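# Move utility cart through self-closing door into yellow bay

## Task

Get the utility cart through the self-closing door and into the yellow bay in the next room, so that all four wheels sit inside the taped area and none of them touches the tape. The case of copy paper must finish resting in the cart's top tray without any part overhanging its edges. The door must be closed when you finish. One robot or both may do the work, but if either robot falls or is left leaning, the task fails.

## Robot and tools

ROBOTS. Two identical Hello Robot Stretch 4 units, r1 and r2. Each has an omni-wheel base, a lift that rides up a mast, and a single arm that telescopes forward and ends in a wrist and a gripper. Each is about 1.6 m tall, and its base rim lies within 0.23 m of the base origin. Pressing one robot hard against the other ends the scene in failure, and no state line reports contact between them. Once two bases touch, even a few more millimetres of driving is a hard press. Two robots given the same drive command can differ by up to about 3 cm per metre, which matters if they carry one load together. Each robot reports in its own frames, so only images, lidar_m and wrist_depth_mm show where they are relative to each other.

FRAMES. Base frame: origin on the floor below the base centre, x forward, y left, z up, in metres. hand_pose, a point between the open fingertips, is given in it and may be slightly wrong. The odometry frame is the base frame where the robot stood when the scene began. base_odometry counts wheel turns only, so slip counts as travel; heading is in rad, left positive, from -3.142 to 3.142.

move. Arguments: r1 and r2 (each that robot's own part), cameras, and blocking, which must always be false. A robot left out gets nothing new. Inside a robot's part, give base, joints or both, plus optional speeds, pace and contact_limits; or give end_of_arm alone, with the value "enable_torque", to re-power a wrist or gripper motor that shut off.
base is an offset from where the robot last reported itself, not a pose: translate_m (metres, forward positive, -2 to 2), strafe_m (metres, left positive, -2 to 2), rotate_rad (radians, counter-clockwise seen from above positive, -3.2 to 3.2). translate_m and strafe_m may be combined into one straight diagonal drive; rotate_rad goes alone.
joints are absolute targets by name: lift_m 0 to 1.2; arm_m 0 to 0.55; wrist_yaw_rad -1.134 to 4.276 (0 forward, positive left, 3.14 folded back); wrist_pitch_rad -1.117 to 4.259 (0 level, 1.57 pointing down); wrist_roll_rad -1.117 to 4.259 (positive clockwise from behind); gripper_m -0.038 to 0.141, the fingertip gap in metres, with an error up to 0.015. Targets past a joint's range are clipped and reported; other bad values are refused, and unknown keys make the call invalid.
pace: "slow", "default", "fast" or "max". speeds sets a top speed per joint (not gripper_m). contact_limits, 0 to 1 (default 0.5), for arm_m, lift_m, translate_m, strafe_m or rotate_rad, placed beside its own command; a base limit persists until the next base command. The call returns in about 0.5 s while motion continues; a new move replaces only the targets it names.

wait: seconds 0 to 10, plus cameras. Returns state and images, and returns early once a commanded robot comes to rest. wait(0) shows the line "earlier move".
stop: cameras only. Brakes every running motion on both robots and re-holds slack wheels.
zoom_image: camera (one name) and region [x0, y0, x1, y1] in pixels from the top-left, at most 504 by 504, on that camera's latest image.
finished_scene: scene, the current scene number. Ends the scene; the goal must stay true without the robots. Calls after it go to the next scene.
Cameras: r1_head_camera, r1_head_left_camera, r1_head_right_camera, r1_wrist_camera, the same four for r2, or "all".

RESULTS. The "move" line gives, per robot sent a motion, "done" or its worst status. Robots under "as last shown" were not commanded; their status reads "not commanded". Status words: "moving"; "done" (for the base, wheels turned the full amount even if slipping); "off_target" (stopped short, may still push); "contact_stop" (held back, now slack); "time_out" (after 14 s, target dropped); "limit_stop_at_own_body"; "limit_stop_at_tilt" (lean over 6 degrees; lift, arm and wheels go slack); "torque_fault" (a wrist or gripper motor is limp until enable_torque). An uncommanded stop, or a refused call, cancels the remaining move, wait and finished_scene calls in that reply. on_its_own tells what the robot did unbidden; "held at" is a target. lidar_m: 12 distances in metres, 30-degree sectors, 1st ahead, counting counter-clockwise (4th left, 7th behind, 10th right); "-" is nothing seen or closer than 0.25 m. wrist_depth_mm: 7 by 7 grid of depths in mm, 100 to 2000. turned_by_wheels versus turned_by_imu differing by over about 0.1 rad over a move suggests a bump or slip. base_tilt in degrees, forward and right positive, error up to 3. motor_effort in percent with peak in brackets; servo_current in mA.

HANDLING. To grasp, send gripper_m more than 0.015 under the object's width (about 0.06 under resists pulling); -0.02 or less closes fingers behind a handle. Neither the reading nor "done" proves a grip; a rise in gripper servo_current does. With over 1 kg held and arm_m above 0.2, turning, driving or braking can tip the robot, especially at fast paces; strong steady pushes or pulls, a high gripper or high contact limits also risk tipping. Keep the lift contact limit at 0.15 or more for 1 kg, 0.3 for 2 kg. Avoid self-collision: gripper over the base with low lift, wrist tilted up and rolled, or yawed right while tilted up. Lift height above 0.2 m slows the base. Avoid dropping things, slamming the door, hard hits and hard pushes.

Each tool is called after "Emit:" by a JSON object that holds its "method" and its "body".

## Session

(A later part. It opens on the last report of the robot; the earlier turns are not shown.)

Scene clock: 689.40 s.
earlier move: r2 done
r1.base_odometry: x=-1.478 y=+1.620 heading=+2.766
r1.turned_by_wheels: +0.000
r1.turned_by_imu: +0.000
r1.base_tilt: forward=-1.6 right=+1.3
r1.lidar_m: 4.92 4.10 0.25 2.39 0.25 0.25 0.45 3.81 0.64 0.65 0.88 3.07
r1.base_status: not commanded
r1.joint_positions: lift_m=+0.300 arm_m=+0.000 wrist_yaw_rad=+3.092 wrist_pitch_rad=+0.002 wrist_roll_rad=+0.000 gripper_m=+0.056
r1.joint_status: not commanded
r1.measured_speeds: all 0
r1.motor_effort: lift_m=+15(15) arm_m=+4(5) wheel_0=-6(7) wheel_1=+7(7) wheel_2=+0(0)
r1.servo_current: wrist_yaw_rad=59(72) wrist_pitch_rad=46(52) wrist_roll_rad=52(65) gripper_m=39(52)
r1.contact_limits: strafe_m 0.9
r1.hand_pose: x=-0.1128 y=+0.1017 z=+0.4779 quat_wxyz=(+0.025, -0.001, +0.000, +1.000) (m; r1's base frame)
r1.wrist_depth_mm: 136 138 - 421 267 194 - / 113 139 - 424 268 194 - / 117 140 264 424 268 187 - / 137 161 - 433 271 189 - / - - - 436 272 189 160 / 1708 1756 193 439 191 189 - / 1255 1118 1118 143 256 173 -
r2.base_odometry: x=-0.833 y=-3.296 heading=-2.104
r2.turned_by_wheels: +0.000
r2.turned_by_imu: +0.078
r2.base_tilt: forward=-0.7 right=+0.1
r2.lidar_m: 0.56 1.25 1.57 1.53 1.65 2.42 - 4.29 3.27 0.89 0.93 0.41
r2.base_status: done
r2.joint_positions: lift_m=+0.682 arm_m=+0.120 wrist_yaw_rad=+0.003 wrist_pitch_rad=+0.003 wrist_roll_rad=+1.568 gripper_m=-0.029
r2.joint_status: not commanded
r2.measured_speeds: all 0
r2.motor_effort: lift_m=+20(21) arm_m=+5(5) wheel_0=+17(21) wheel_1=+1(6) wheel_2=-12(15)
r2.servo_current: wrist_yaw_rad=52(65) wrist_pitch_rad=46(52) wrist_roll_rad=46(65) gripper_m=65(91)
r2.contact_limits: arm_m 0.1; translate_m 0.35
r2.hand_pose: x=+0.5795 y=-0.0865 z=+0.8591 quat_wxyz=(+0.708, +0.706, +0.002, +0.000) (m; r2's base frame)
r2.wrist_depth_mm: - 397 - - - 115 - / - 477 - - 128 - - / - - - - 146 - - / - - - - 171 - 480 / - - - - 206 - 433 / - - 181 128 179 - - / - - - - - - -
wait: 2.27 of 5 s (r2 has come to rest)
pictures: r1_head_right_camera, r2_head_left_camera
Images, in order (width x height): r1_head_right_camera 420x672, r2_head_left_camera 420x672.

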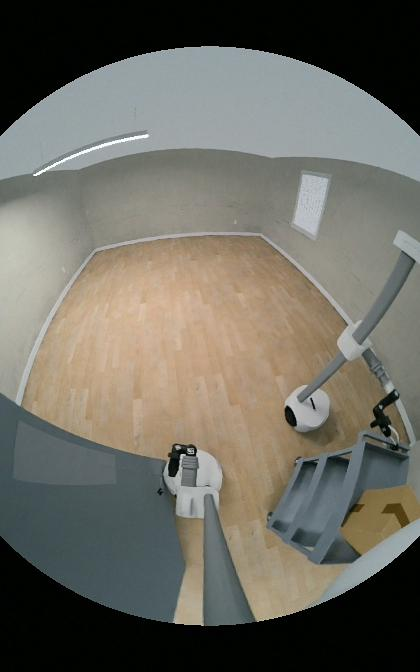

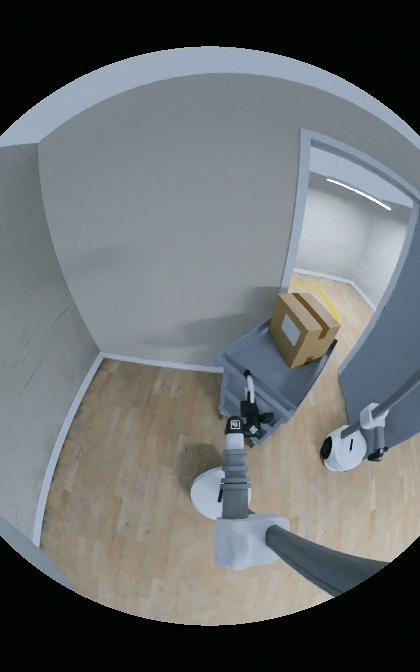

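Emit:
{"method": "move", "body": {"blocking": false, "r2": {"base":{"translate_m":-0.03,"strafe_m":-0.25},"pace":"slow","contact_limits":{"translate_m":0.5}}, "cameras": []}}

Emit:
{"method": "wait", "body": {"seconds": 5, "cameras": ["r2_head_left_camera","r1_head_right_camera"]}}

Emit:
{"method": "zoom_image", "body": {"camera": "r1_head_right_camera", "region": [150, 330, 420, 630]}}

Emit:
{"method": "zoom_image", "body": {"camera": "r2_head_left_camera", "region": [180, 200, 400, 440]}}

Scene clock: 701.13 s.
move: r2 moving
r1: as last shown
r1.lidar_m: 4.93 4.11 0.25 2.38 0.25 0.25 0.45 3.82 0.64 0.67 0.87 3.09
r1.motor_effort: lift_m=+15(15) arm_m=+4(4) wheel_0=-7(7) wheel_1=+7(7) wheel_2=+0(0)
r1.servo_current: wrist_yaw_rad=52(59) wrist_pitch_rad=46(52) wrist_roll_rad=52(65) gripper_m=39(52)
r1.contact_limits: strafe_m 0.9
r1.wrist_depth_mm: 136 138 - 421 267 193 - / 113 139 - 424 268 195 - / 117 139 265 427 271 187 - / 137 161 - 433 270 188 - / - - - 436 272 189 160 / 1756 1756 194 436 191 189 - / 1255 1118 1098 143 257 173 -
r2.base_odometry: x=-0.845 y=-3.288 heading=-2.102
r2.turned_by_wheels: +0.002
r2.turned_by_imu: +0.009
r2.base_tilt: forward=-0.7 right=+0.0
r2.lidar_m: 0.54 1.25 1.60 1.55 1.67 2.43 - 4.25 3.27 0.86 0.92 0.39
r2.base_status: translate_m moving; strafe_m moving
r2.joint_positions: lift_m=+0.682 arm_m=+0.120 wrist_yaw_rad=+0.006 wrist_pitch_rad=+0.003 wrist_roll_rad=+1.568 gripper_m=-0.029
r2.joint_status: not commanded
r2.measured_speeds: translate_m=-0.007 strafe_m=-0.051 rotate_rad=-0.001 lift_m=+0.000 arm_m=+0.000 wrist_yaw_rad=+0.010 wrist_pitch_rad=+0.000 wrist_roll_rad=+0.000
r2.motor_effort: lift_m=+20(20) arm_m=+4(5) wheel_0=+23(24) wheel_1=+0(3) wheel_2=+3(14)
r2.servo_current: wrist_yaw_rad=59(59) wrist_pitch_rad=39(46) wrist_roll_rad=52(52) gripper_m=65(78)
r2.contact_limits: arm_m 0.1; translate_m 0.5
r2.hand_pose: x=+0.5797 y=-0.0858 z=+0.8591 quat_wxyz=(+0.708, +0.706, +0.003, +0.001) (m; r2's base frame)
r2.wrist_depth_mm: - 402 - - - 112 - / - 480 - - - - - / - - - - 144 - - / - - - - 169 - 473 / - - - - 204 - 430 / - - 181 123 180 - - / - - - - - - -
pictures: none
No camera images: "cameras" was empty.

Scene clock: 704.37 s.
earlier move: r2 done
r1.base_odometry: x=-1.478 y=+1.620 heading=+2.766
r1.turned_by_wheels: +0.000
r1.turned_by_imu: +0.000
r1.base_tilt: forward=-1.6 right=+1.3
r1.lidar_m: 4.93 4.10 0.25 2.41 0.25 0.25 0.45 0.70 0.61 0.61 0.68 0.80
r1.base_status: not commanded
r1.joint_positions: lift_m=+0.300 arm_m=+0.000 wrist_yaw_rad=+3.092 wrist_pitch_rad=+0.002 wrist_roll_rad=+0.000 gripper_m=+0.056
r1.joint_status: not commanded
r1.measured_speeds: all 0
r1.motor_effort: lift_m=+15(15) arm_m=+4(5) wheel_0=-6(7) wheel_1=+7(7) wheel_2=+0(0)
r1.servo_current: wrist_yaw_rad=52(78) wrist_pitch_rad=39(52) wrist_roll_rad=59(72) gripper_m=33(52)
r1.contact_limits: strafe_m 0.9
r1.hand_pose: x=-0.1128 y=+0.1017 z=+0.4779 quat_wxyz=(+0.025, -0.001, +0.000, +1.000) (m; r1's base frame)
r1.wrist_depth_mm: 136 138 - 421 267 193 - / 113 139 - 421 268 195 - / 117 139 265 430 270 187 - / 137 162 - 430 271 187 - / - - - 436 272 189 159 / 1756 1756 193 439 190 189 - / 1281 1118 1118 143 257 173 -
r2.base_odometry: x=-1.033 y=-3.144 heading=-2.102
r2.turned_by_wheels: +0.000
r2.turned_by_imu: +0.176
r2.base_tilt: forward=-0.7 right=+0.0
r2.lidar_m: 0.55 1.39 1.74 1.73 2.04 3.54 - 3.46 3.00 0.68 0.80 0.36
r2.base_status: done
r2.joint_positions: lift_m=+0.682 arm_m=+0.120 wrist_yaw_rad=+0.011 wrist_pitch_rad=+0.003 wrist_roll_rad=+1.568 gripper_m=-0.029
r2.joint_status: not commanded
r2.measured_speeds: all 0
r2.motor_effort: lift_m=+20(20) arm_m=+4(5) wheel_0=+20(27) wheel_1=+4(4) wheel_2=+5(14)
r2.servo_current: wrist_yaw_rad=65(78) wrist_pitch_rad=39(52) wrist_roll_rad=46(59) gripper_m=72(78)
r2.contact_limits: arm_m 0.1; translate_m 0.5
r2.hand_pose: x=+0.5802 y=-0.0842 z=+0.8591 quat_wxyz=(+0.708, +0.706, +0.005, +0.003) (m; r2's base frame)
r2.wrist_depth_mm: - 415 - - - - - / - - - - - - - / - - - - - 141 - / - - - - - - 466 / - - - - 211 - 421 / - - 181 - 179 343 343 / - - - - - - -
wait: 3.23 of 5 s (r2 has come to rest)
pictures: r1_head_right_camera, r2_head_left_camera
Images, in order (width x height): r1_head_right_camera 420x672, r2_head_left_camera 420x672.

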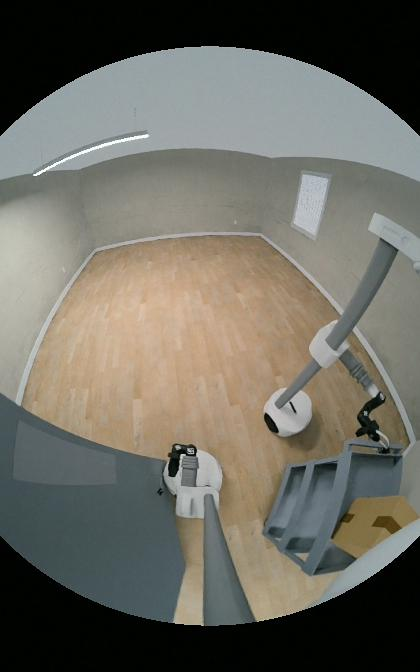

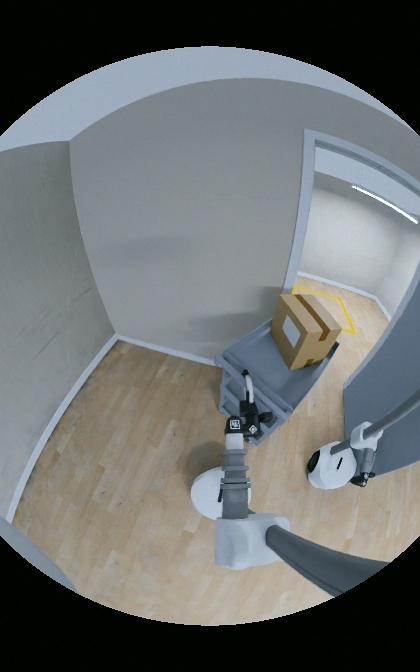

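Scaled by 1.680 from the camera's 420x672 image, which has a finer 600x960 frame.

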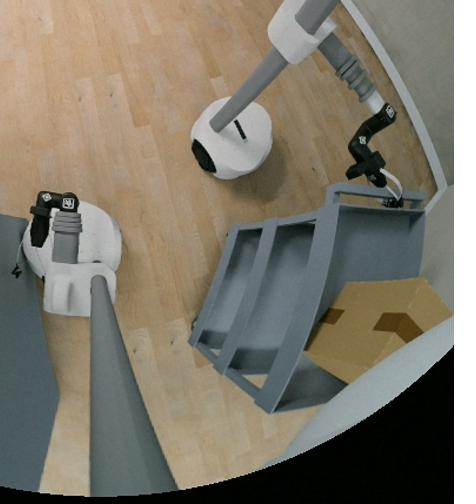

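Scaled by 2.100 from the camera's 420x672 image, which has a finer 600x960 frame.

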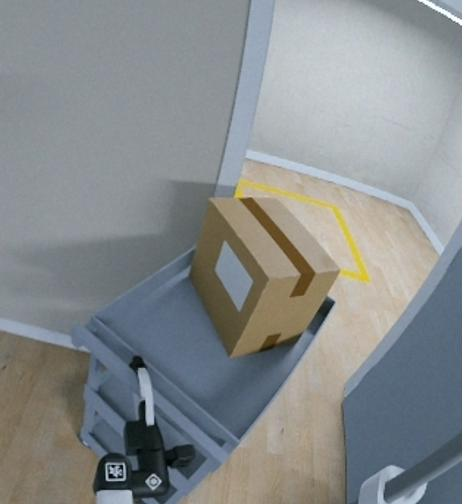

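Emit:
{"method": "move", "body": {"blocking": false, "r2": {"base":{"rotate_rad":-0.26},"pace":"slow","contact_limits":{"rotate_rad":0.6}}, "cameras": []}}

Emit:
{"method": "wait", "body": {"seconds": 5, "cameras": ["r2_head_left_camera","r1_head_right_camera"]}}

Emit:
{"method": "zoom_image", "body": {"camera": "r1_head_right_camera", "region": [150, 330, 420, 630]}}

Emit:
{"method": "zoom_image", "body": {"camera": "r2_head_left_camera", "region": [180, 200, 400, 440]}}

Scene clock: 711.70 s.
move: r2 moving
r1: as last shown
r1.lidar_m: 4.93 4.12 0.25 2.38 0.25 0.25 0.46 0.71 0.60 0.60 0.71 0.83
r1.servo_current: wrist_yaw_rad=59(65) wrist_pitch_rad=46(46) wrist_roll_rad=52(59) gripper_m=39(46)
r1.contact_limits: strafe_m 0.9
r1.wrist_depth_mm: 136 139 - 424 266 193 - / 113 139 - 424 268 196 - / 117 139 264 430 270 187 - / 137 161 - 433 271 188 - / - - - 436 272 189 160 / 1808 1756 194 436 190 189 - / 1255 1118 1118 143 256 173 -
r2.base_odometry: x=-1.033 y=-3.143 heading=-2.228
r2.turned_by_wheels: -0.126
r2.turned_by_imu: -0.071
r2.base_tilt: forward=-0.7 right=+0.0
r2.lidar_m: 0.57 1.35 1.74 1.73 1.97 3.10 - 3.68 3.01 0.71 0.77 0.41
r2.base_status: rotate_rad moving
r2.joint_positions: lift_m=+0.682 arm_m=+0.120 wrist_yaw_rad=+0.013 wrist_pitch_rad=+0.003 wrist_roll_rad=+1.568 gripper_m=-0.029
r2.joint_status: not commanded
r2.measured_speeds: translate_m=-0.001 strafe_m=+0.000 rotate_rad=-0.495 lift_m=+0.000 arm_m=+0.000 wrist_yaw_rad=+0.000 wrist_pitch_rad=+0.000 wrist_roll_rad=+0.000
r2.motor_effort: lift_m=+20(20) arm_m=+5(5) wheel_0=+20(24) wheel_1=+15(18) wheel_2=+7(11)
r2.servo_current: wrist_yaw_rad=65(78) wrist_pitch_rad=39(46) wrist_roll_rad=46(59) gripper_m=72(72)
r2.contact_limits: arm_m 0.1; rotate_rad 0.6
r2.hand_pose: x=+0.5803 y=-0.0838 z=+0.8591 quat_wxyz=(+0.708, +0.706, +0.006, +0.003) (m; r2's base frame)
r2.wrist_depth_mm: - 389 - - 121 118 - / - 477 480 - 132 - - / - - - - 150 - - / - - - - 174 - 496 / - - - - 205 - 442 / - - 181 126 179 - - / - - - - 327 - 338
pictures: none
No camera images: "cameras" was empty.

Scene clock: 712.53 s.
earlier move: r2 done
r1.base_odometry: x=-1.478 y=+1.620 heading=+2.766
r1.turned_by_wheels: +0.000
r1.turned_by_imu: +0.000
r1.base_tilt: forward=-1.6 right=+1.3
r1.lidar_m: 4.92 4.09 0.25 2.42 0.25 0.25 0.46 0.71 0.56 0.56 0.73 0.83
r1.base_status: not commanded
r1.joint_positions: lift_m=+0.300 arm_m=+0.000 wrist_yaw_rad=+3.092 wrist_pitch_rad=+0.002 wrist_roll_rad=+0.000 gripper_m=+0.056
r1.joint_status: not commanded
r1.measured_speeds: all 0
r1.motor_effort: lift_m=+15(15) arm_m=+4(5) wheel_0=-7(7) wheel_1=+7(7) wheel_2=+0(0)
r1.servo_current: wrist_yaw_rad=59(65) wrist_pitch_rad=46(52) wrist_roll_rad=46(59) gripper_m=39(46)
r1.contact_limits: strafe_m 0.9
r1.hand_pose: x=-0.1128 y=+0.1017 z=+0.4779 quat_wxyz=(+0.025, -0.001, +0.000, +1.000) (m; r1's base frame)
r1.wrist_depth_mm: 136 138 - 424 266 193 - / 113 139 - 427 268 195 - / 117 140 266 430 270 187 - / 137 161 - 430 272 189 - / - - - 436 272 189 159 / 1708 1756 195 439 191 189 - / 1229 1118 1078 143 258 173 -
r2.base_odometry: x=-1.033 y=-3.143 heading=-2.361
r2.turned_by_wheels: -0.133
r2.turned_by_imu: -0.084
r2.base_tilt: forward=-0.7 right=+0.1
r2.lidar_m: 0.56 1.29 1.75 1.71 1.85 2.80 - 3.92 3.07 0.73 0.74 0.44
r2.base_status: done
r2.joint_positions: lift_m=+0.682 arm_m=+0.120 wrist_yaw_rad=-0.001 wrist_pitch_rad=+0.003 wrist_roll_rad=+1.568 gripper_m=-0.029
r2.joint_status: not commanded
r2.measured_speeds: all 0
r2.motor_effort: lift_m=+20(20) arm_m=+5(5) wheel_0=+12(24) wheel_1=+7(18) wheel_2=-4(11)
r2.servo_current: wrist_yaw_rad=46(78) wrist_pitch_rad=39(52) wrist_roll_rad=52(59) gripper_m=72(72)
r2.contact_limits: arm_m 0.1; rotate_rad 0.6
r2.hand_pose: x=+0.5791 y=-0.0876 z=+0.8591 quat_wxyz=(+0.708, +0.706, +0.001, -0.001) (m; r2's base frame)
r2.wrist_depth_mm: - 362 364 - 150 - - / - 445 430 103 162 - - / - 554 530 110 177 - - / - - - 124 194 - - / - - - 135 214 - 473 / - - 181 151 180 - - / - - - - 266 - 312
wait: 0.83 of 5 s (r2 has come to rest)
pictures: r1_head_right_camera, r2_head_left_camera
Images, in order (width x height): r1_head_right_camera 420x672, r2_head_left_camera 420x672.

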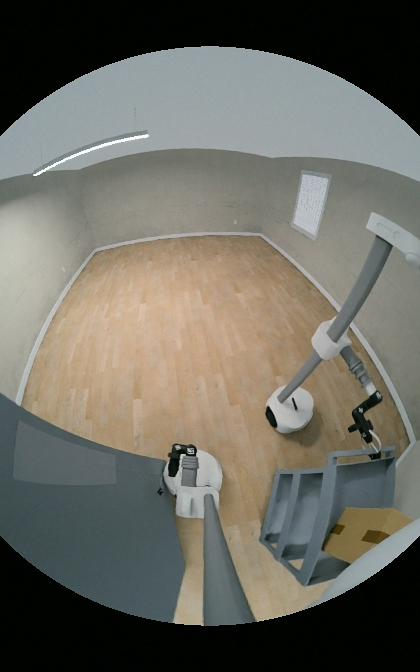

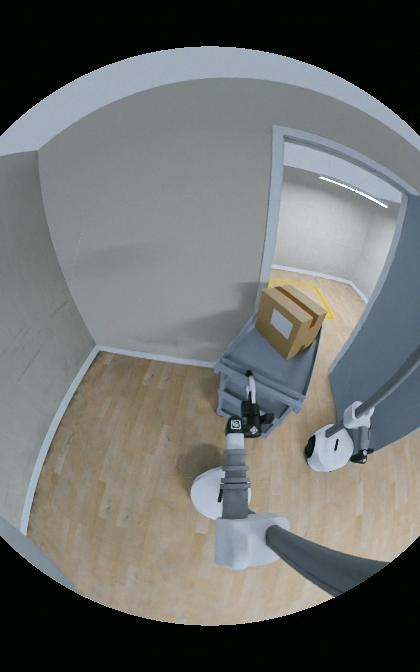

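Scaled by 1.680 from the camera's 420x672 image, which has a finer 600x960 frame.

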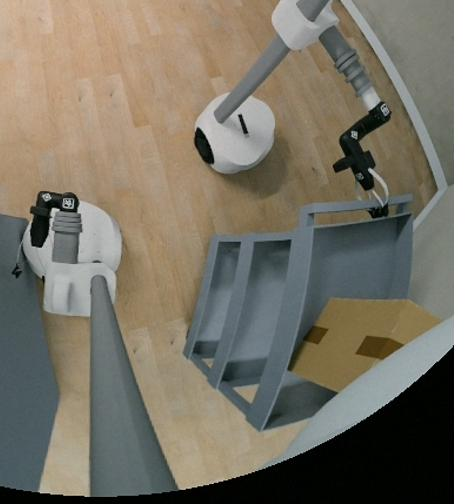

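Scaled by 2.100 from the camera's 420x672 image, which has a finer 600x960 frame.

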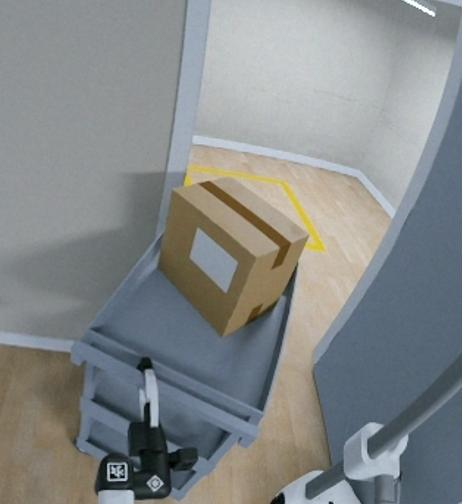

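Emit:
{"method": "move", "body": {"blocking": false, "r2": {"base":{"translate_m":0.12,"strafe_m":-0.08},"pace":"slow","contact_limits":{"translate_m":0.45}}, "cameras": []}}

Emit:
{"method": "wait", "body": {"seconds": 5, "cameras": ["r2_head_left_camera","r1_head_right_camera"]}}

Emit:
{"method": "zoom_image", "body": {"camera": "r2_head_left_camera", "region": [180, 200, 400, 440]}}

Scene clock: 719.10 s.
move: r2 moving
r1: as last shown
r1.lidar_m: 4.92 4.10 0.25 2.42 0.25 0.25 0.46 0.68 0.57 0.56 0.74 0.83
r1.motor_effort: lift_m=+15(15) arm_m=+4(5) wheel_0=-6(7) wheel_1=+7(7) wheel_2=+0(0)
r1.servo_current: wrist_yaw_rad=39(59) wrist_pitch_rad=39(46) wrist_roll_rad=46(59) gripper_m=46(46)
r1.contact_limits: strafe_m 0.9
r1.wrist_depth_mm: 136 139 - 421 268 193 - / 113 139 - 427 270 195 - / 117 139 265 430 271 187 - / 137 162 - 433 271 189 - / - - - 433 271 189 159 / 1756 1756 194 442 190 189 - / 1255 1098 1118 143 257 173 -
r2.base_odometry: x=-1.047 y=-3.146 heading=-2.361
r2.turned_by_wheels: +0.000
r2.turned_by_imu: +0.029
r2.base_tilt: forward=-0.7 right=+0.1
r2.lidar_m: 0.55 1.33 1.74 1.71 1.88 2.86 - 3.83 3.05 0.75 0.73 0.45
r2.base_status: translate_m moving; strafe_m moving
r2.joint_positions: lift_m=+0.682 arm_m=+0.120 wrist_yaw_rad=-0.001 wrist_pitch_rad=+0.003 wrist_roll_rad=+1.568 gripper_m=-0.029
r2.joint_status: not commanded
r2.measured_speeds: translate_m=+0.045 strafe_m=-0.031 rotate_rad=-0.001 lift_m=+0.000 arm_m=+0.000 wrist_yaw_rad=+0.000 wrist_pitch_rad=+0.000 wrist_roll_rad=+0.000
r2.motor_effort: lift_m=+20(20) arm_m=+5(6) wheel_0=+17(17) wheel_1=+0(7) wheel_2=-17(17)
r2.servo_current: wrist_yaw_rad=46(59) wrist_pitch_rad=39(46) wrist_roll_rad=59(65) gripper_m=72(72)
r2.contact_limits: arm_m 0.1; translate_m 0.45
r2.hand_pose: x=+0.5791 y=-0.0877 z=+0.8591 quat_wxyz=(+0.708, +0.706, +0.001, -0.002) (m; r2's base frame)
r2.wrist_depth_mm: - 375 370 - 146 - - / - 455 445 - 158 - - / - 554 530 105 174 - - / - - - 116 191 - - / - - - 132 213 - 462 / - - 181 149 178 - - / - - - - 306 300 307
pictures: none
No camera images: "cameras" was empty.

Scene clock: 721.23 s.
earlier move: r2 done
r1.base_odometry: x=-1.478 y=+1.620 heading=+2.766
r1.turned_by_wheels: +0.000
r1.turned_by_imu: +0.000
r1.base_tilt: forward=-1.6 right=+1.3
r1.lidar_m: 4.93 4.09 0.25 2.41 0.25 0.25 0.46 3.79 0.63 0.65 0.70 3.05
r1.base_status: not commanded
r1.joint_positions: lift_m=+0.300 arm_m=+0.000 wrist_yaw_rad=+3.092 wrist_pitch_rad=+0.002 wrist_roll_rad=+0.000 gripper_m=+0.056
r1.joint_status: not commanded
r1.measured_speeds: all 0
r1.motor_effort: lift_m=+15(15) arm_m=+4(5) wheel_0=-6(7) wheel_1=+7(7) wheel_2=+0(0)
r1.servo_current: wrist_yaw_rad=46(78) wrist_pitch_rad=33(52) wrist_roll_rad=39(78) gripper_m=46(46)
r1.contact_limits: strafe_m 0.9
r1.hand_pose: x=-0.1128 y=+0.1017 z=+0.4779 quat_wxyz=(+0.025, -0.001, +0.000, +1.000) (m; r1's base frame)
r1.wrist_depth_mm: 136 138 - 421 267 193 - / 113 139 - 424 268 195 - / 117 139 264 427 270 187 - / 137 162 - 433 271 188 - / - - - 436 272 189 160 / 1756 1756 194 439 191 189 - / 1255 1098 1118 143 257 173 -
r2.base_odometry: x=-1.174 y=-3.171 heading=-2.360
r2.turned_by_wheels: +0.001
r2.turned_by_imu: +0.223
r2.base_tilt: forward=-0.7 right=+0.0
r2.lidar_m: 0.56 1.42 1.69 1.71 2.10 4.20 - 3.35 0.84 0.72 0.47 0.35
r2.base_status: done
r2.joint_positions: lift_m=+0.682 arm_m=+0.120 wrist_yaw_rad=-0.001 wrist_pitch_rad=+0.003 wrist_roll_rad=+1.568 gripper_m=-0.029
r2.joint_status: not commanded
r2.measured_speeds: all 0
r2.motor_effort: lift_m=+20(20) arm_m=+6(6) wheel_0=+19(25) wheel_1=+4(9) wheel_2=-10(19)
r2.servo_current: wrist_yaw_rad=52(65) wrist_pitch_rad=39(46) wrist_roll_rad=52(65) gripper_m=72(72)
r2.contact_limits: arm_m 0.1; translate_m 0.45
r2.hand_pose: x=+0.5791 y=-0.0876 z=+0.8591 quat_wxyz=(+0.708, +0.706, +0.001, -0.001) (m; r2's base frame)
r2.wrist_depth_mm: - - - - - - - / - - - - - - - / - - - - - - - / - - - - - - - / - - - - - 322 - / - - - - 168 322 946 / - - - - - - -
wait: 2.13 of 5 s (r2 has come to rest)
pictures: r1_head_right_camera, r2_head_left_camera
Images, in order (width x height): r1_head_right_camera 420x672, r2_head_left_camera 420x672.

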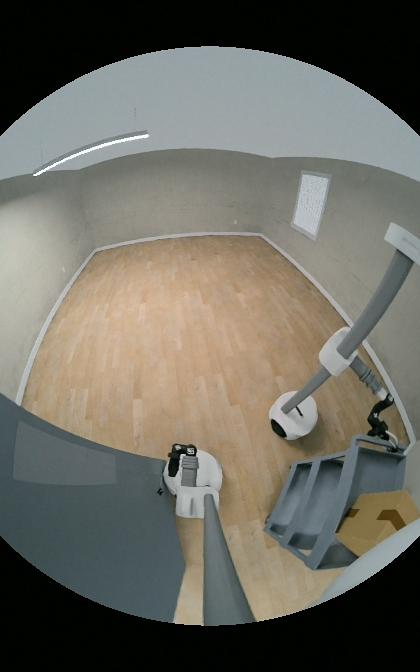

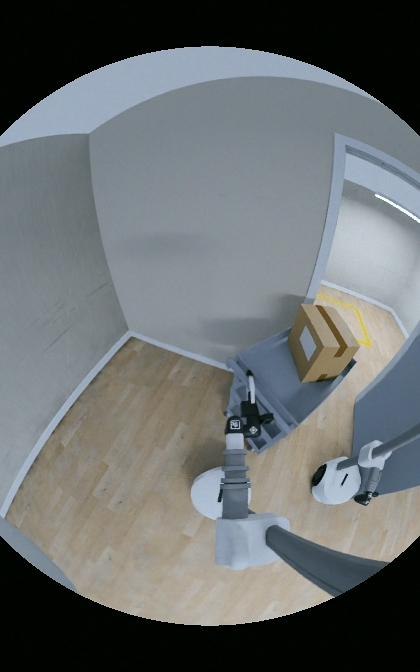

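Scaled by 2.100 from the camera's 420x672 image, which has a finer 600x960 frame.

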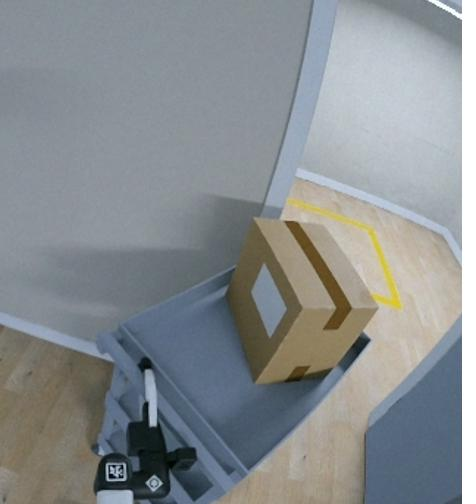

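Emit:
{"method": "move", "body": {"blocking": false, "r2": {"base":{"translate_m":-0.2,"strafe_m":0.17},"pace":"slow","contact_limits":{"translate_m":0.6}}, "cameras": []}}

Emit:
{"method": "wait", "body": {"seconds": 6, "cameras": []}}

Emit:
{"method": "move", "body": {"blocking": false, "r2": {"base":{"rotate_rad":-0.33},"pace":"slow","contact_limits":{"rotate_rad":0.6}}, "cameras": []}}

Emit:
{"method": "wait", "body": {"seconds": 5, "cameras": ["r2_head_left_camera","r1_head_right_camera"]}}

Emit:
{"method": "zoom_image", "body": {"camera": "r1_head_right_camera", "region": [150, 330, 420, 630]}}

Scene clock: 734.10 s.
move: r2 moving
r1: as last shown
r1.lidar_m: 4.92 4.12 0.25 2.40 0.25 0.25 0.47 3.82 0.61 0.63 0.72 3.09
r1.servo_current: wrist_yaw_rad=52(65) wrist_pitch_rad=46(46) wrist_roll_rad=39(72) gripper_m=46(46)
r1.contact_limits: strafe_m 0.9
r1.wrist_depth_mm: 136 138 - 424 268 194 - / 113 139 - 424 268 195 - / 117 139 264 427 271 187 - / 137 161 - 430 271 189 - / - - - 430 272 189 159 / 1756 1708 193 439 191 189 - / 1281 1098 1118 143 258 173 -
r2.base_odometry: x=-1.162 y=-3.170 heading=-2.360
r2.turned_by_wheels: +0.000
r2.turned_by_imu: +0.000
r2.base_tilt: forward=-0.7 right=+0.1
r2.lidar_m: 0.55 1.43 1.68 1.72 2.11 4.15 - 3.38 0.92 0.74 0.44 0.32
r2.base_status: translate_m moving; strafe_m moving
r2.joint_positions: lift_m=+0.682 arm_m=+0.120 wrist_yaw_rad=-0.002 wrist_pitch_rad=+0.003 wrist_roll_rad=+1.568 gripper_m=-0.029
r2.joint_status: not commanded
r2.measured_speeds: translate_m=-0.039 strafe_m=+0.033 rotate_rad=+0.000 lift_m=+0.000 arm_m=+0.000 wrist_yaw_rad=-0.012 wrist_pitch_rad=+0.000 wrist_roll_rad=+0.000
r2.motor_effort: lift_m=+20(20) arm_m=+5(6) wheel_0=-13(17) wheel_1=+3(6) wheel_2=+7(11)
r2.servo_current: wrist_yaw_rad=52(59) wrist_pitch_rad=46(46) wrist_roll_rad=52(65) gripper_m=72(72)
r2.contact_limits: arm_m 0.1; translate_m 0.6
r2.hand_pose: x=+0.5790 y=-0.0880 z=+0.8591 quat_wxyz=(+0.708, +0.706, +0.000, -0.002) (m; r2's base frame)
r2.wrist_depth_mm: - - - - - - - / - - - - - - - / - - - - - - 433 / - - - - - - - / - - - - - - - / - - - - 168 312 325 / - - - - - - -
pictures: none
No camera images: "cameras" was empty.

Scene clock: 737.47 s.
earlier move: r2 done
r1.base_odometry: x=-1.478 y=+1.620 heading=+2.766
r1.turned_by_wheels: +0.000
r1.turned_by_imu: +0.000
r1.base_tilt: forward=-1.6 right=+1.3
r1.lidar_m: 4.93 4.11 0.25 2.36 0.25 0.25 0.47 3.78 0.62 0.62 0.75 0.91
r1.base_status: not commanded
r1.joint_positions: lift_m=+0.300 arm_m=+0.000 wrist_yaw_rad=+3.092 wrist_pitch_rad=+0.002 wrist_roll_rad=+0.000 gripper_m=+0.056
r1.joint_status: not commanded
r1.measured_speeds: all 0
r1.motor_effort: lift_m=+15(15) arm_m=+4(5) wheel_0=-6(7) wheel_1=+7(7) wheel_2=+0(0)
r1.servo_current: wrist_yaw_rad=46(72) wrist_pitch_rad=46(52) wrist_roll_rad=46(72) gripper_m=46(52)
r1.contact_limits: strafe_m 0.9
r1.hand_pose: x=-0.1128 y=+0.1017 z=+0.4779 quat_wxyz=(+0.025, -0.001, +0.000, +1.000) (m; r1's base frame)
r1.wrist_depth_mm: 136 138 - 424 267 193 - / 113 139 - 424 267 195 - / 117 139 265 430 271 187 - / 137 162 - 430 272 189 - / - - - 436 272 189 160 / 1808 1756 193 436 191 189 - / 1255 1118 1118 143 258 173 -
r2.base_odometry: x=-0.912 y=-3.151 heading=-2.360
r2.turned_by_wheels: +0.000
r2.turned_by_imu: -0.001
r2.base_tilt: forward=-0.7 right=+0.0
r2.lidar_m: 0.55 1.71 1.60 1.62 2.03 3.95 - 3.46 3.14 0.90 0.55 0.37
r2.base_status: done
r2.joint_positions: lift_m=+0.682 arm_m=+0.120 wrist_yaw_rad=-0.004 wrist_pitch_rad=+0.003 wrist_roll_rad=+1.568 gripper_m=-0.029
r2.joint_status: not commanded
r2.measured_speeds: all 0
r2.motor_effort: lift_m=+20(20) arm_m=+5(6) wheel_0=-6(17) wheel_1=+3(6) wheel_2=+3(11)
r2.servo_current: wrist_yaw_rad=46(59) wrist_pitch_rad=39(52) wrist_roll_rad=52(65) gripper_m=65(78)
r2.contact_limits: arm_m 0.1; translate_m 0.6
r2.hand_pose: x=+0.5788 y=-0.0887 z=+0.8591 quat_wxyz=(+0.708, +0.706, +0.000, -0.003) (m; r2's base frame)
r2.wrist_depth_mm: - 436 - - - 113 - / - - - - 129 - - / - - - - 149 - 477 / - - - - 177 - 436 / - - - - 216 - 1160 / - - 182 128 179 320 317 / - - - - - - 1160
wait: 3.37 of 6 s (r2 has come to rest)
pictures: none
No camera images: "cameras" was empty.

Scene clock: 737.97 s.
move: r2 moving
r1: as last shown
r1.lidar_m: 4.92 4.12 0.25 2.38 0.25 0.25 0.47 3.79 0.62 0.62 0.73 0.94
r1.motor_effort: lift_m=+15(15) arm_m=+4(5) wheel_0=-7(7) wheel_1=+7(7) wheel_2=+0(0)
r1.servo_current: wrist_yaw_rad=39(65) wrist_pitch_rad=46(46) wrist_roll_rad=52(59) gripper_m=39(46)
r1.contact_limits: strafe_m 0.9
r1.wrist_depth_mm: 136 138 - 424 268 193 - / 113 139 - 427 270 195 - / 117 139 265 430 270 187 - / 137 162 - 430 272 188 - / - - - 436 273 189 159 / 1756 1756 194 439 191 189 - / 1255 1098 1118 142 257 173 -
r2.base_odometry: x=-0.912 y=-3.151 heading=-2.482
r2.turned_by_wheels: -0.122
r2.turned_by_imu: -0.118
r2.base_tilt: forward=-0.7 right=+0.1
r2.lidar_m: 0.56 1.60 1.59 1.61 1.89 3.14 - 3.69 3.15 0.91 0.90 0.40
r2.base_status: rotate_rad moving
r2.joint_positions: lift_m=+0.682 arm_m=+0.120 wrist_yaw_rad=+0.015 wrist_pitch_rad=+0.003 wrist_roll_rad=+1.568 gripper_m=-0.029
r2.joint_status: not commanded
r2.measured_speeds: translate_m=+0.002 strafe_m=+0.001 rotate_rad=-0.477 lift_m=+0.000 arm_m=+0.000 wrist_yaw_rad=+0.031 wrist_pitch_rad=+0.000 wrist_roll_rad=+0.000
r2.motor_effort: lift_m=+20(20) arm_m=+6(6) wheel_0=+22(22) wheel_1=+12(12) wheel_2=+16(16)
r2.servo_current: wrist_yaw_rad=85(85) wrist_pitch_rad=39(46) wrist_roll_rad=52(59) gripper_m=72(78)
r2.contact_limits: arm_m 0.1; rotate_rad 0.6
r2.hand_pose: x=+0.5804 y=-0.0830 z=+0.8591 quat_wxyz=(+0.708, +0.706, +0.007, +0.004) (m; r2's base frame)
r2.wrist_depth_mm: - 407 - - - 117 - / - - - - 132 - - / - - - - 150 - 492 / - - - - 175 - 455 / - - - - 208 - 1098 / - - 182 134 178 312 317 / - - - - - - 1182
pictures: none
No camera images: "cameras" was empty.

Scene clock: 739.00 s.
earlier move: r2 done
r1.base_odometry: x=-1.478 y=+1.620 heading=+2.766
r1.turned_by_wheels: +0.000
r1.turned_by_imu: +0.000
r1.base_tilt: forward=-1.6 right=+1.3
r1.lidar_m: 4.93 4.10 0.25 2.40 0.25 0.25 0.46 3.81 0.55 0.55 0.60 0.94
r1.base_status: not commanded
r1.joint_positions: lift_m=+0.300 arm_m=+0.000 wrist_yaw_rad=+3.092 wrist_pitch_rad=+0.002 wrist_roll_rad=+0.000 gripper_m=+0.056
r1.joint_status: not commanded
r1.measured_speeds: all 0
r1.motor_effort: lift_m=+15(15) arm_m=+4(5) wheel_0=-7(7) wheel_1=+7(7) wheel_2=+0(0)
r1.servo_current: wrist_yaw_rad=59(65) wrist_pitch_rad=46(46) wrist_roll_rad=52(65) gripper_m=39(46)
r1.contact_limits: strafe_m 0.9
r1.hand_pose: x=-0.1128 y=+0.1017 z=+0.4779 quat_wxyz=(+0.025, -0.001, +0.000, +1.000) (m; r1's base frame)
r1.wrist_depth_mm: 136 138 - 421 266 193 - / 113 139 - 427 268 195 - / 117 139 265 427 271 187 - / 137 162 - 433 271 189 - / - - - 436 272 188 160 / 1756 1756 193 439 191 189 - / 1255 1098 1118 143 257 173 -
r2.base_odometry: x=-0.913 y=-3.151 heading=-2.689
r2.turned_by_wheels: -0.206
r2.turned_by_imu: -0.201
r2.base_tilt: forward=-0.7 right=+0.0
r2.lidar_m: 0.54 1.45 1.65 1.62 1.71 2.39 - 4.29 3.23 1.04 0.89 0.48
r2.base_status: done
r2.joint_positions: lift_m=+0.682 arm_m=+0.120 wrist_yaw_rad=-0.001 wrist_pitch_rad=+0.003 wrist_roll_rad=+1.568 gripper_m=-0.029
r2.joint_status: not commanded
r2.measured_speeds: all 0
r2.motor_effort: lift_m=+20(20) arm_m=+5(7) wheel_0=+3(24) wheel_1=+4(13) wheel_2=+7(18)
r2.servo_current: wrist_yaw_rad=46(85) wrist_pitch_rad=39(46) wrist_roll_rad=52(59) gripper_m=65(78)
r2.contact_limits: arm_m 0.1; rotate_rad 0.6
r2.hand_pose: x=+0.5791 y=-0.0878 z=+0.8591 quat_wxyz=(+0.708, +0.706, +0.001, -0.002) (m; r2's base frame)
r2.wrist_depth_mm: - 394 392 131 182 - - / - 455 439 136 192 - - / - 549 508 142 205 - - / - - 591 152 214 - - / - - - 158 227 - 496 / - - 182 171 179 - 1060 / - - - - 258 - 283
wait: 1.03 of 5 s (r2 has come to rest)
pictures: r1_head_right_camera, r2_head_left_camera
Images, in order (width x height): r1_head_right_camera 420x672, r2_head_left_camera 420x672.

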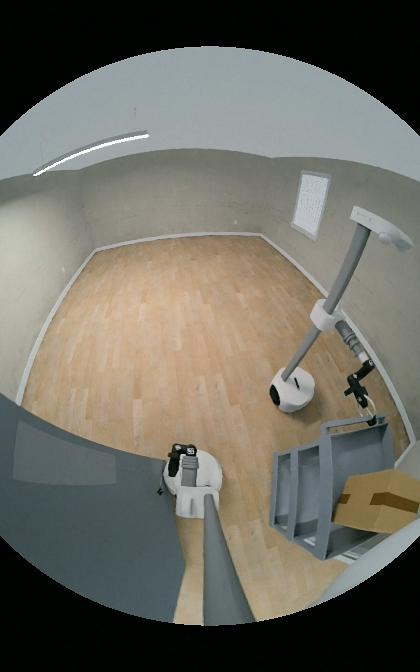

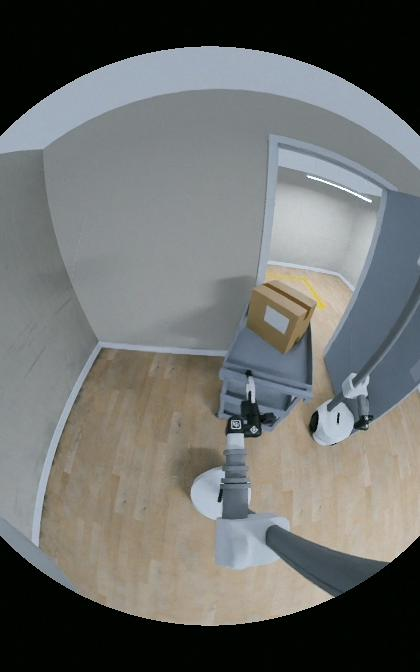

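Scaled by 1.680 from the camera's 420x672 image, which has a finer 600x960 frame.

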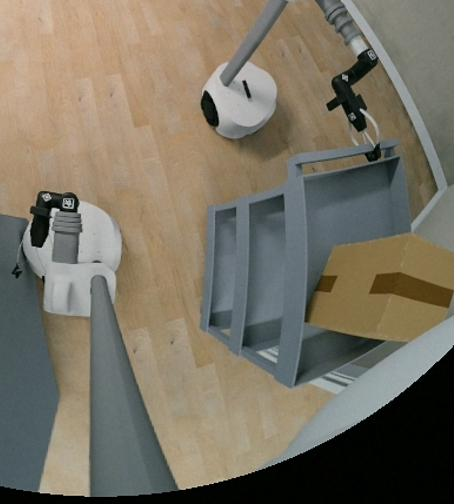

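Emit:
{"method": "move", "body": {"blocking": false, "r2": {"base":{"translate_m":-0.12,"strafe_m":-0.3},"pace":"slow","contact_limits":{"translate_m":0.6}}, "cameras": []}}

Emit:
{"method": "wait", "body": {"seconds": 6, "cameras": ["r2_head_left_camera"]}}

Emit:
{"method": "zoom_image", "body": {"camera": "r2_head_left_camera", "region": [180, 200, 420, 460]}}

Scene clock: 746.53 s.
move: r2 moving
r1: as last shown
r1.lidar_m: 4.93 4.10 0.25 2.40 0.25 0.25 0.44 3.81 0.54 0.53 0.58 0.95
r1.motor_effort: lift_m=+15(15) arm_m=+4(4) wheel_0=-6(6) wheel_1=+7(7) wheel_2=+0(0)
r1.servo_current: wrist_yaw_rad=72(72) wrist_pitch_rad=39(46) wrist_roll_rad=59(59) gripper_m=46(46)
r1.contact_limits: strafe_m 0.9
r1.wrist_depth_mm: 136 138 - 427 267 193 - / 113 139 - 421 268 194 - / 117 139 265 430 270 186 - / 136 162 - 433 271 189 - / - - - 436 272 190 159 / 1756 1756 194 439 191 189 - / 1229 1118 1078 142 258 172 -
r2.base_odometry: x=-0.913 y=-3.138 heading=-2.688
r2.turned_by_wheels: +0.001
r2.turned_by_imu: +0.001
r2.base_tilt: forward=-0.7 right=+0.1
r2.lidar_m: 0.54 1.46 1.69 1.63 1.72 2.40 - 4.28 3.22 1.05 0.87 0.51
r2.base_status: translate_m moving; strafe_m moving
r2.joint_positions: lift_m=+0.682 arm_m=+0.120 wrist_yaw_rad=+0.000 wrist_pitch_rad=+0.003 wrist_roll_rad=+1.568 gripper_m=-0.029
r2.joint_status: not commanded
r2.measured_speeds: translate_m=-0.019 strafe_m=-0.046 rotate_rad=-0.004 lift_m=+0.000 arm_m=+0.000 wrist_yaw_rad=+0.000 wrist_pitch_rad=+0.000 wrist_roll_rad=+0.000
r2.motor_effort: lift_m=+20(20) arm_m=+5(5) wheel_0=+5(10) wheel_1=-7(8) wheel_2=+10(12)
r2.servo_current: wrist_yaw_rad=46(59) wrist_pitch_rad=46(46) wrist_roll_rad=46(46) gripper_m=72(72)
r2.contact_limits: arm_m 0.1; translate_m 0.6
r2.hand_pose: x=+0.5792 y=-0.0874 z=+0.8591 quat_wxyz=(+0.708, +0.706, +0.001, -0.001) (m; r2's base frame)
r2.wrist_depth_mm: - 394 397 131 183 - - / - 449 436 136 193 - - / - 544 508 142 205 - - / - - 585 151 214 - - / - - - 160 226 - 484 / - - 182 171 179 - 1025 / - - - - 257 - 283
pictures: none
No camera images: "cameras" was empty.

Scene clock: 750.53 s.
earlier move: r2 done
r1.base_odometry: x=-1.478 y=+1.620 heading=+2.766
r1.turned_by_wheels: +0.000
r1.turned_by_imu: +0.000
r1.base_tilt: forward=-1.6 right=+1.2
r1.lidar_m: 4.93 4.08 0.25 2.39 0.25 0.25 0.45 3.82 0.40 0.28 0.30 0.69
r1.base_status: not commanded
r1.joint_positions: lift_m=+0.300 arm_m=+0.000 wrist_yaw_rad=+3.092 wrist_pitch_rad=+0.002 wrist_roll_rad=+0.000 gripper_m=+0.056
r1.joint_status: not commanded
r1.measured_speeds: all 0
r1.motor_effort: lift_m=+15(15) arm_m=+4(5) wheel_0=-6(7) wheel_1=+7(7) wheel_2=+0(0)
r1.servo_current: wrist_yaw_rad=39(72) wrist_pitch_rad=33(52) wrist_roll_rad=65(72) gripper_m=46(52)
r1.contact_limits: strafe_m 0.9
r1.hand_pose: x=-0.1128 y=+0.1017 z=+0.4779 quat_wxyz=(+0.025, -0.001, +0.000, +1.000) (m; r1's base frame)
r1.wrist_depth_mm: 136 138 - 424 266 193 - / 113 139 - 424 268 195 - / 117 139 264 427 271 186 - / 137 162 - 433 272 188 - / - - - 433 272 189 159 / 1808 1808 194 436 190 189 - / 1255 1138 1118 143 256 173 -
r2.base_odometry: x=-0.936 y=-2.829 heading=-2.688
r2.turned_by_wheels: +0.000
r2.turned_by_imu: +0.000
r2.base_tilt: forward=-0.7 right=+0.1
r2.lidar_m: 0.51 1.57 1.99 1.92 2.03 2.80 - 3.89 2.90 2.82 0.72 0.56
r2.base_status: done
r2.joint_positions: lift_m=+0.682 arm_m=+0.120 wrist_yaw_rad=+0.001 wrist_pitch_rad=+0.003 wrist_roll_rad=+1.568 gripper_m=-0.029
r2.joint_status: not commanded
r2.measured_speeds: all 0
r2.motor_effort: lift_m=+20(20) arm_m=+5(5) wheel_0=+4(11) wheel_1=-5(10) wheel_2=+9(12)
r2.servo_current: wrist_yaw_rad=46(59) wrist_pitch_rad=46(52) wrist_roll_rad=46(59) gripper_m=78(78)
r2.contact_limits: arm_m 0.1; translate_m 0.6
r2.hand_pose: x=+0.5793 y=-0.0872 z=+0.8591 quat_wxyz=(+0.708, +0.706, +0.001, -0.001) (m; r2's base frame)
r2.wrist_depth_mm: - - - 251 252 1708 - / - - - 186 248 820 - / - - 484 182 242 854 - / - - 504 179 239 842 - / - - 539 177 235 - - / - - 186 174 178 - - / - - - - 227 - 480
wait: 4.00 of 6 s (r2 has come to rest)
pictures: r2_head_left_camera
Images, in order (width x height): r2_head_left_camera 420x672.

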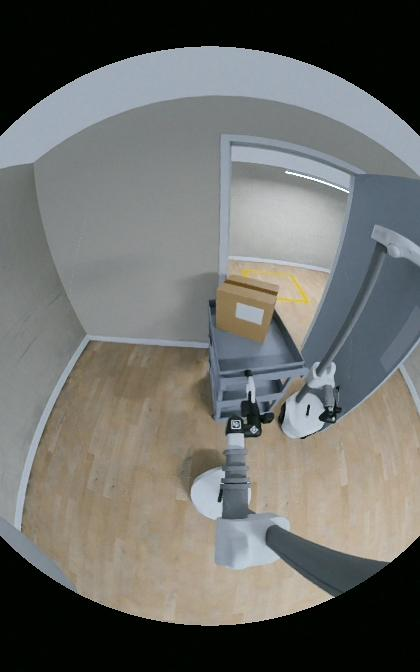

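Scaled by 1.938 from the camera's 420x672 image, which has a finer 600x960 frame.

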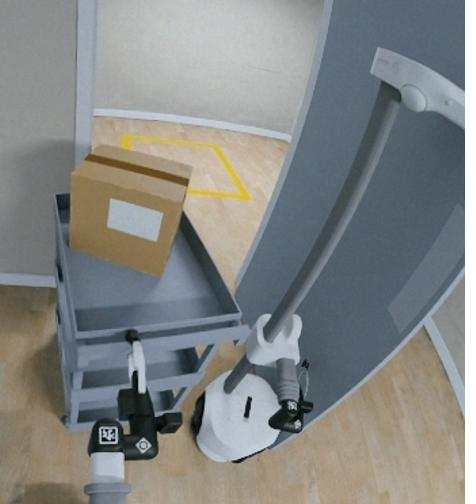

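Emit:
{"method": "move", "body": {"blocking": false, "r2": {"base":{"translate_m":-0.4,"strafe_m":-0.12},"pace":"slow","contact_limits":{"translate_m":0.6}}, "cameras": []}}

Emit:
{"method": "wait", "body": {"seconds": 7, "cameras": ["r2_head_left_camera","r1_head_right_camera"]}}

Emit:
{"method": "zoom_image", "body": {"camera": "r2_head_left_camera", "region": [180, 200, 420, 460]}}

Scene clock: 758.03 s.
move: r2 moving
r1: as last shown
r1.base_tilt: forward=-1.6 right=+1.3
r1.lidar_m: 4.93 4.09 0.25 2.38 0.25 0.25 0.42 3.80 0.40 0.28 0.27 0.68
r1.servo_current: wrist_yaw_rad=59(59) wrist_pitch_rad=46(46) wrist_roll_rad=46(65) gripper_m=39(46)
r1.contact_limits: strafe_m 0.9
r1.wrist_depth_mm: 136 138 - 424 268 193 - / 113 139 - 424 267 195 - / 117 140 265 430 271 187 - / 137 162 - 430 271 188 - / - - - 433 272 189 160 / 1756 1756 193 436 190 189 - / 1281 1138 1118 143 258 173 -
r2.base_odometry: x=-0.927 y=-2.820 heading=-2.688
r2.turned_by_wheels: +0.000
r2.turned_by_imu: +0.000
r2.base_tilt: forward=-0.7 right=+0.1
r2.lidar_m: 0.49 1.58 2.00 1.90 2.02 2.82 - 3.91 2.91 2.83 0.73 0.56
r2.base_status: translate_m moving; strafe_m moving
r2.joint_positions: lift_m=+0.682 arm_m=+0.120 wrist_yaw_rad=+0.001 wrist_pitch_rad=+0.003 wrist_roll_rad=+1.568 gripper_m=-0.029
r2.joint_status: not commanded
r2.measured_speeds: translate_m=-0.049 strafe_m=-0.015 rotate_rad=-0.001 lift_m=+0.000 arm_m=+0.000 wrist_yaw_rad=+0.000 wrist_pitch_rad=+0.000 wrist_roll_rad=+0.000
r2.motor_effort: lift_m=+20(20) arm_m=+4(5) wheel_0=-4(5) wheel_1=-8(9) wheel_2=+12(14)
r2.servo_current: wrist_yaw_rad=46(52) wrist_pitch_rad=39(46) wrist_roll_rad=46(59) gripper_m=72(78)
r2.contact_limits: arm_m 0.1; translate_m 0.6
r2.hand_pose: x=+0.5793 y=-0.0872 z=+0.8591 quat_wxyz=(+0.708, +0.706, +0.001, -0.001) (m; r2's base frame)
r2.wrist_depth_mm: - - - 251 255 1708 - / - - - 187 248 798 - / - - 480 184 244 866 - / - - 504 180 240 831 - / - - 544 177 236 - - / - - 185 174 179 - - / - - - - 227 - 488
pictures: none
No camera images: "cameras" was empty.

Scene clock: 762.93 s.
earlier move: r2 done
r1.base_odometry: x=-1.478 y=+1.620 heading=+2.766
r1.turned_by_wheels: +0.000
r1.turned_by_imu: +0.000
r1.base_tilt: forward=-1.6 right=+1.3
r1.lidar_m: 0.39 4.10 0.25 2.37 0.25 0.25 0.46 3.81 0.42 0.28 0.26 0.26
r1.base_status: not commanded
r1.joint_positions: lift_m=+0.300 arm_m=+0.000 wrist_yaw_rad=+3.092 wrist_pitch_rad=+0.002 wrist_roll_rad=+0.000 gripper_m=+0.056
r1.joint_status: not commanded
r1.measured_speeds: all 0
r1.motor_effort: lift_m=+15(15) arm_m=+4(5) wheel_0=-6(7) wheel_1=+7(7) wheel_2=+0(0)
r1.servo_current: wrist_yaw_rad=33(65) wrist_pitch_rad=46(52) wrist_roll_rad=46(72) gripper_m=46(46)
r1.contact_limits: strafe_m 0.9
r1.hand_pose: x=-0.1128 y=+0.1017 z=+0.4779 quat_wxyz=(+0.025, -0.001, +0.000, +1.000) (m; r1's base frame)
r1.wrist_depth_mm: 136 138 - 424 267 194 - / 113 139 - 424 268 195 - / 117 140 265 430 271 187 - / 137 162 - 430 271 189 - / - - - 436 273 189 160 / 1756 1808 195 439 190 189 - / 1229 1098 1118 143 257 173 -
r2.base_odometry: x=-0.629 y=-2.546 heading=-2.688
r2.turned_by_wheels: +0.000
r2.turned_by_imu: -0.001
r2.base_tilt: forward=-0.7 right=+0.1
r2.lidar_m: 0.46 1.99 2.12 2.04 2.17 2.95 4.04 3.73 2.80 2.67 1.24 0.57
r2.base_status: done
r2.joint_positions: lift_m=+0.682 arm_m=+0.120 wrist_yaw_rad=+0.001 wrist_pitch_rad=+0.003 wrist_roll_rad=+1.568 gripper_m=-0.029
r2.joint_status: not commanded
r2.measured_speeds: all 0
r2.motor_effort: lift_m=+20(20) arm_m=+3(5) wheel_0=-7(13) wheel_1=-4(10) wheel_2=+5(14)
r2.servo_current: wrist_yaw_rad=46(65) wrist_pitch_rad=39(46) wrist_roll_rad=46(65) gripper_m=65(78)
r2.contact_limits: arm_m 0.1; translate_m 0.6
r2.hand_pose: x=+0.5793 y=-0.0872 z=+0.8591 quat_wxyz=(+0.708, +0.706, +0.001, -0.001) (m; r2's base frame)
r2.wrist_depth_mm: 759 - - 282 285 1537 - / - - - 266 273 1863 - / - - - 198 262 831 - / 1618 - 496 190 249 854 - / 1537 - 517 182 238 831 - / - - 186 174 178 - - / - - - - 221 - -
wait: 4.90 of 7 s (r2 has come to rest)
pictures: r1_head_right_camera, r2_head_left_camera
Images, in order (width x height): r1_head_right_camera 420x672, r2_head_left_camera 420x672.

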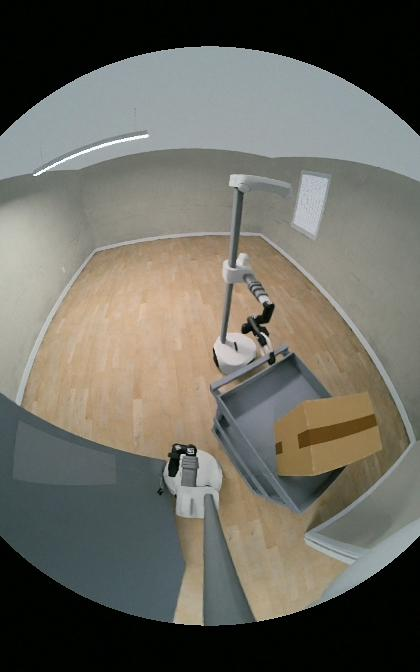

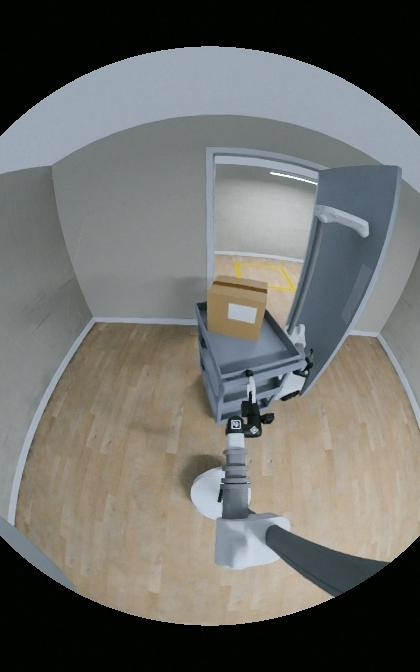

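Scaled by 1.938 from the camera's 420x672 image, which has a finer 600x960 frame.

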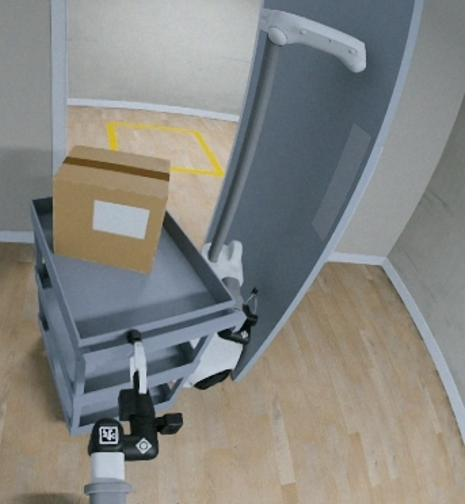

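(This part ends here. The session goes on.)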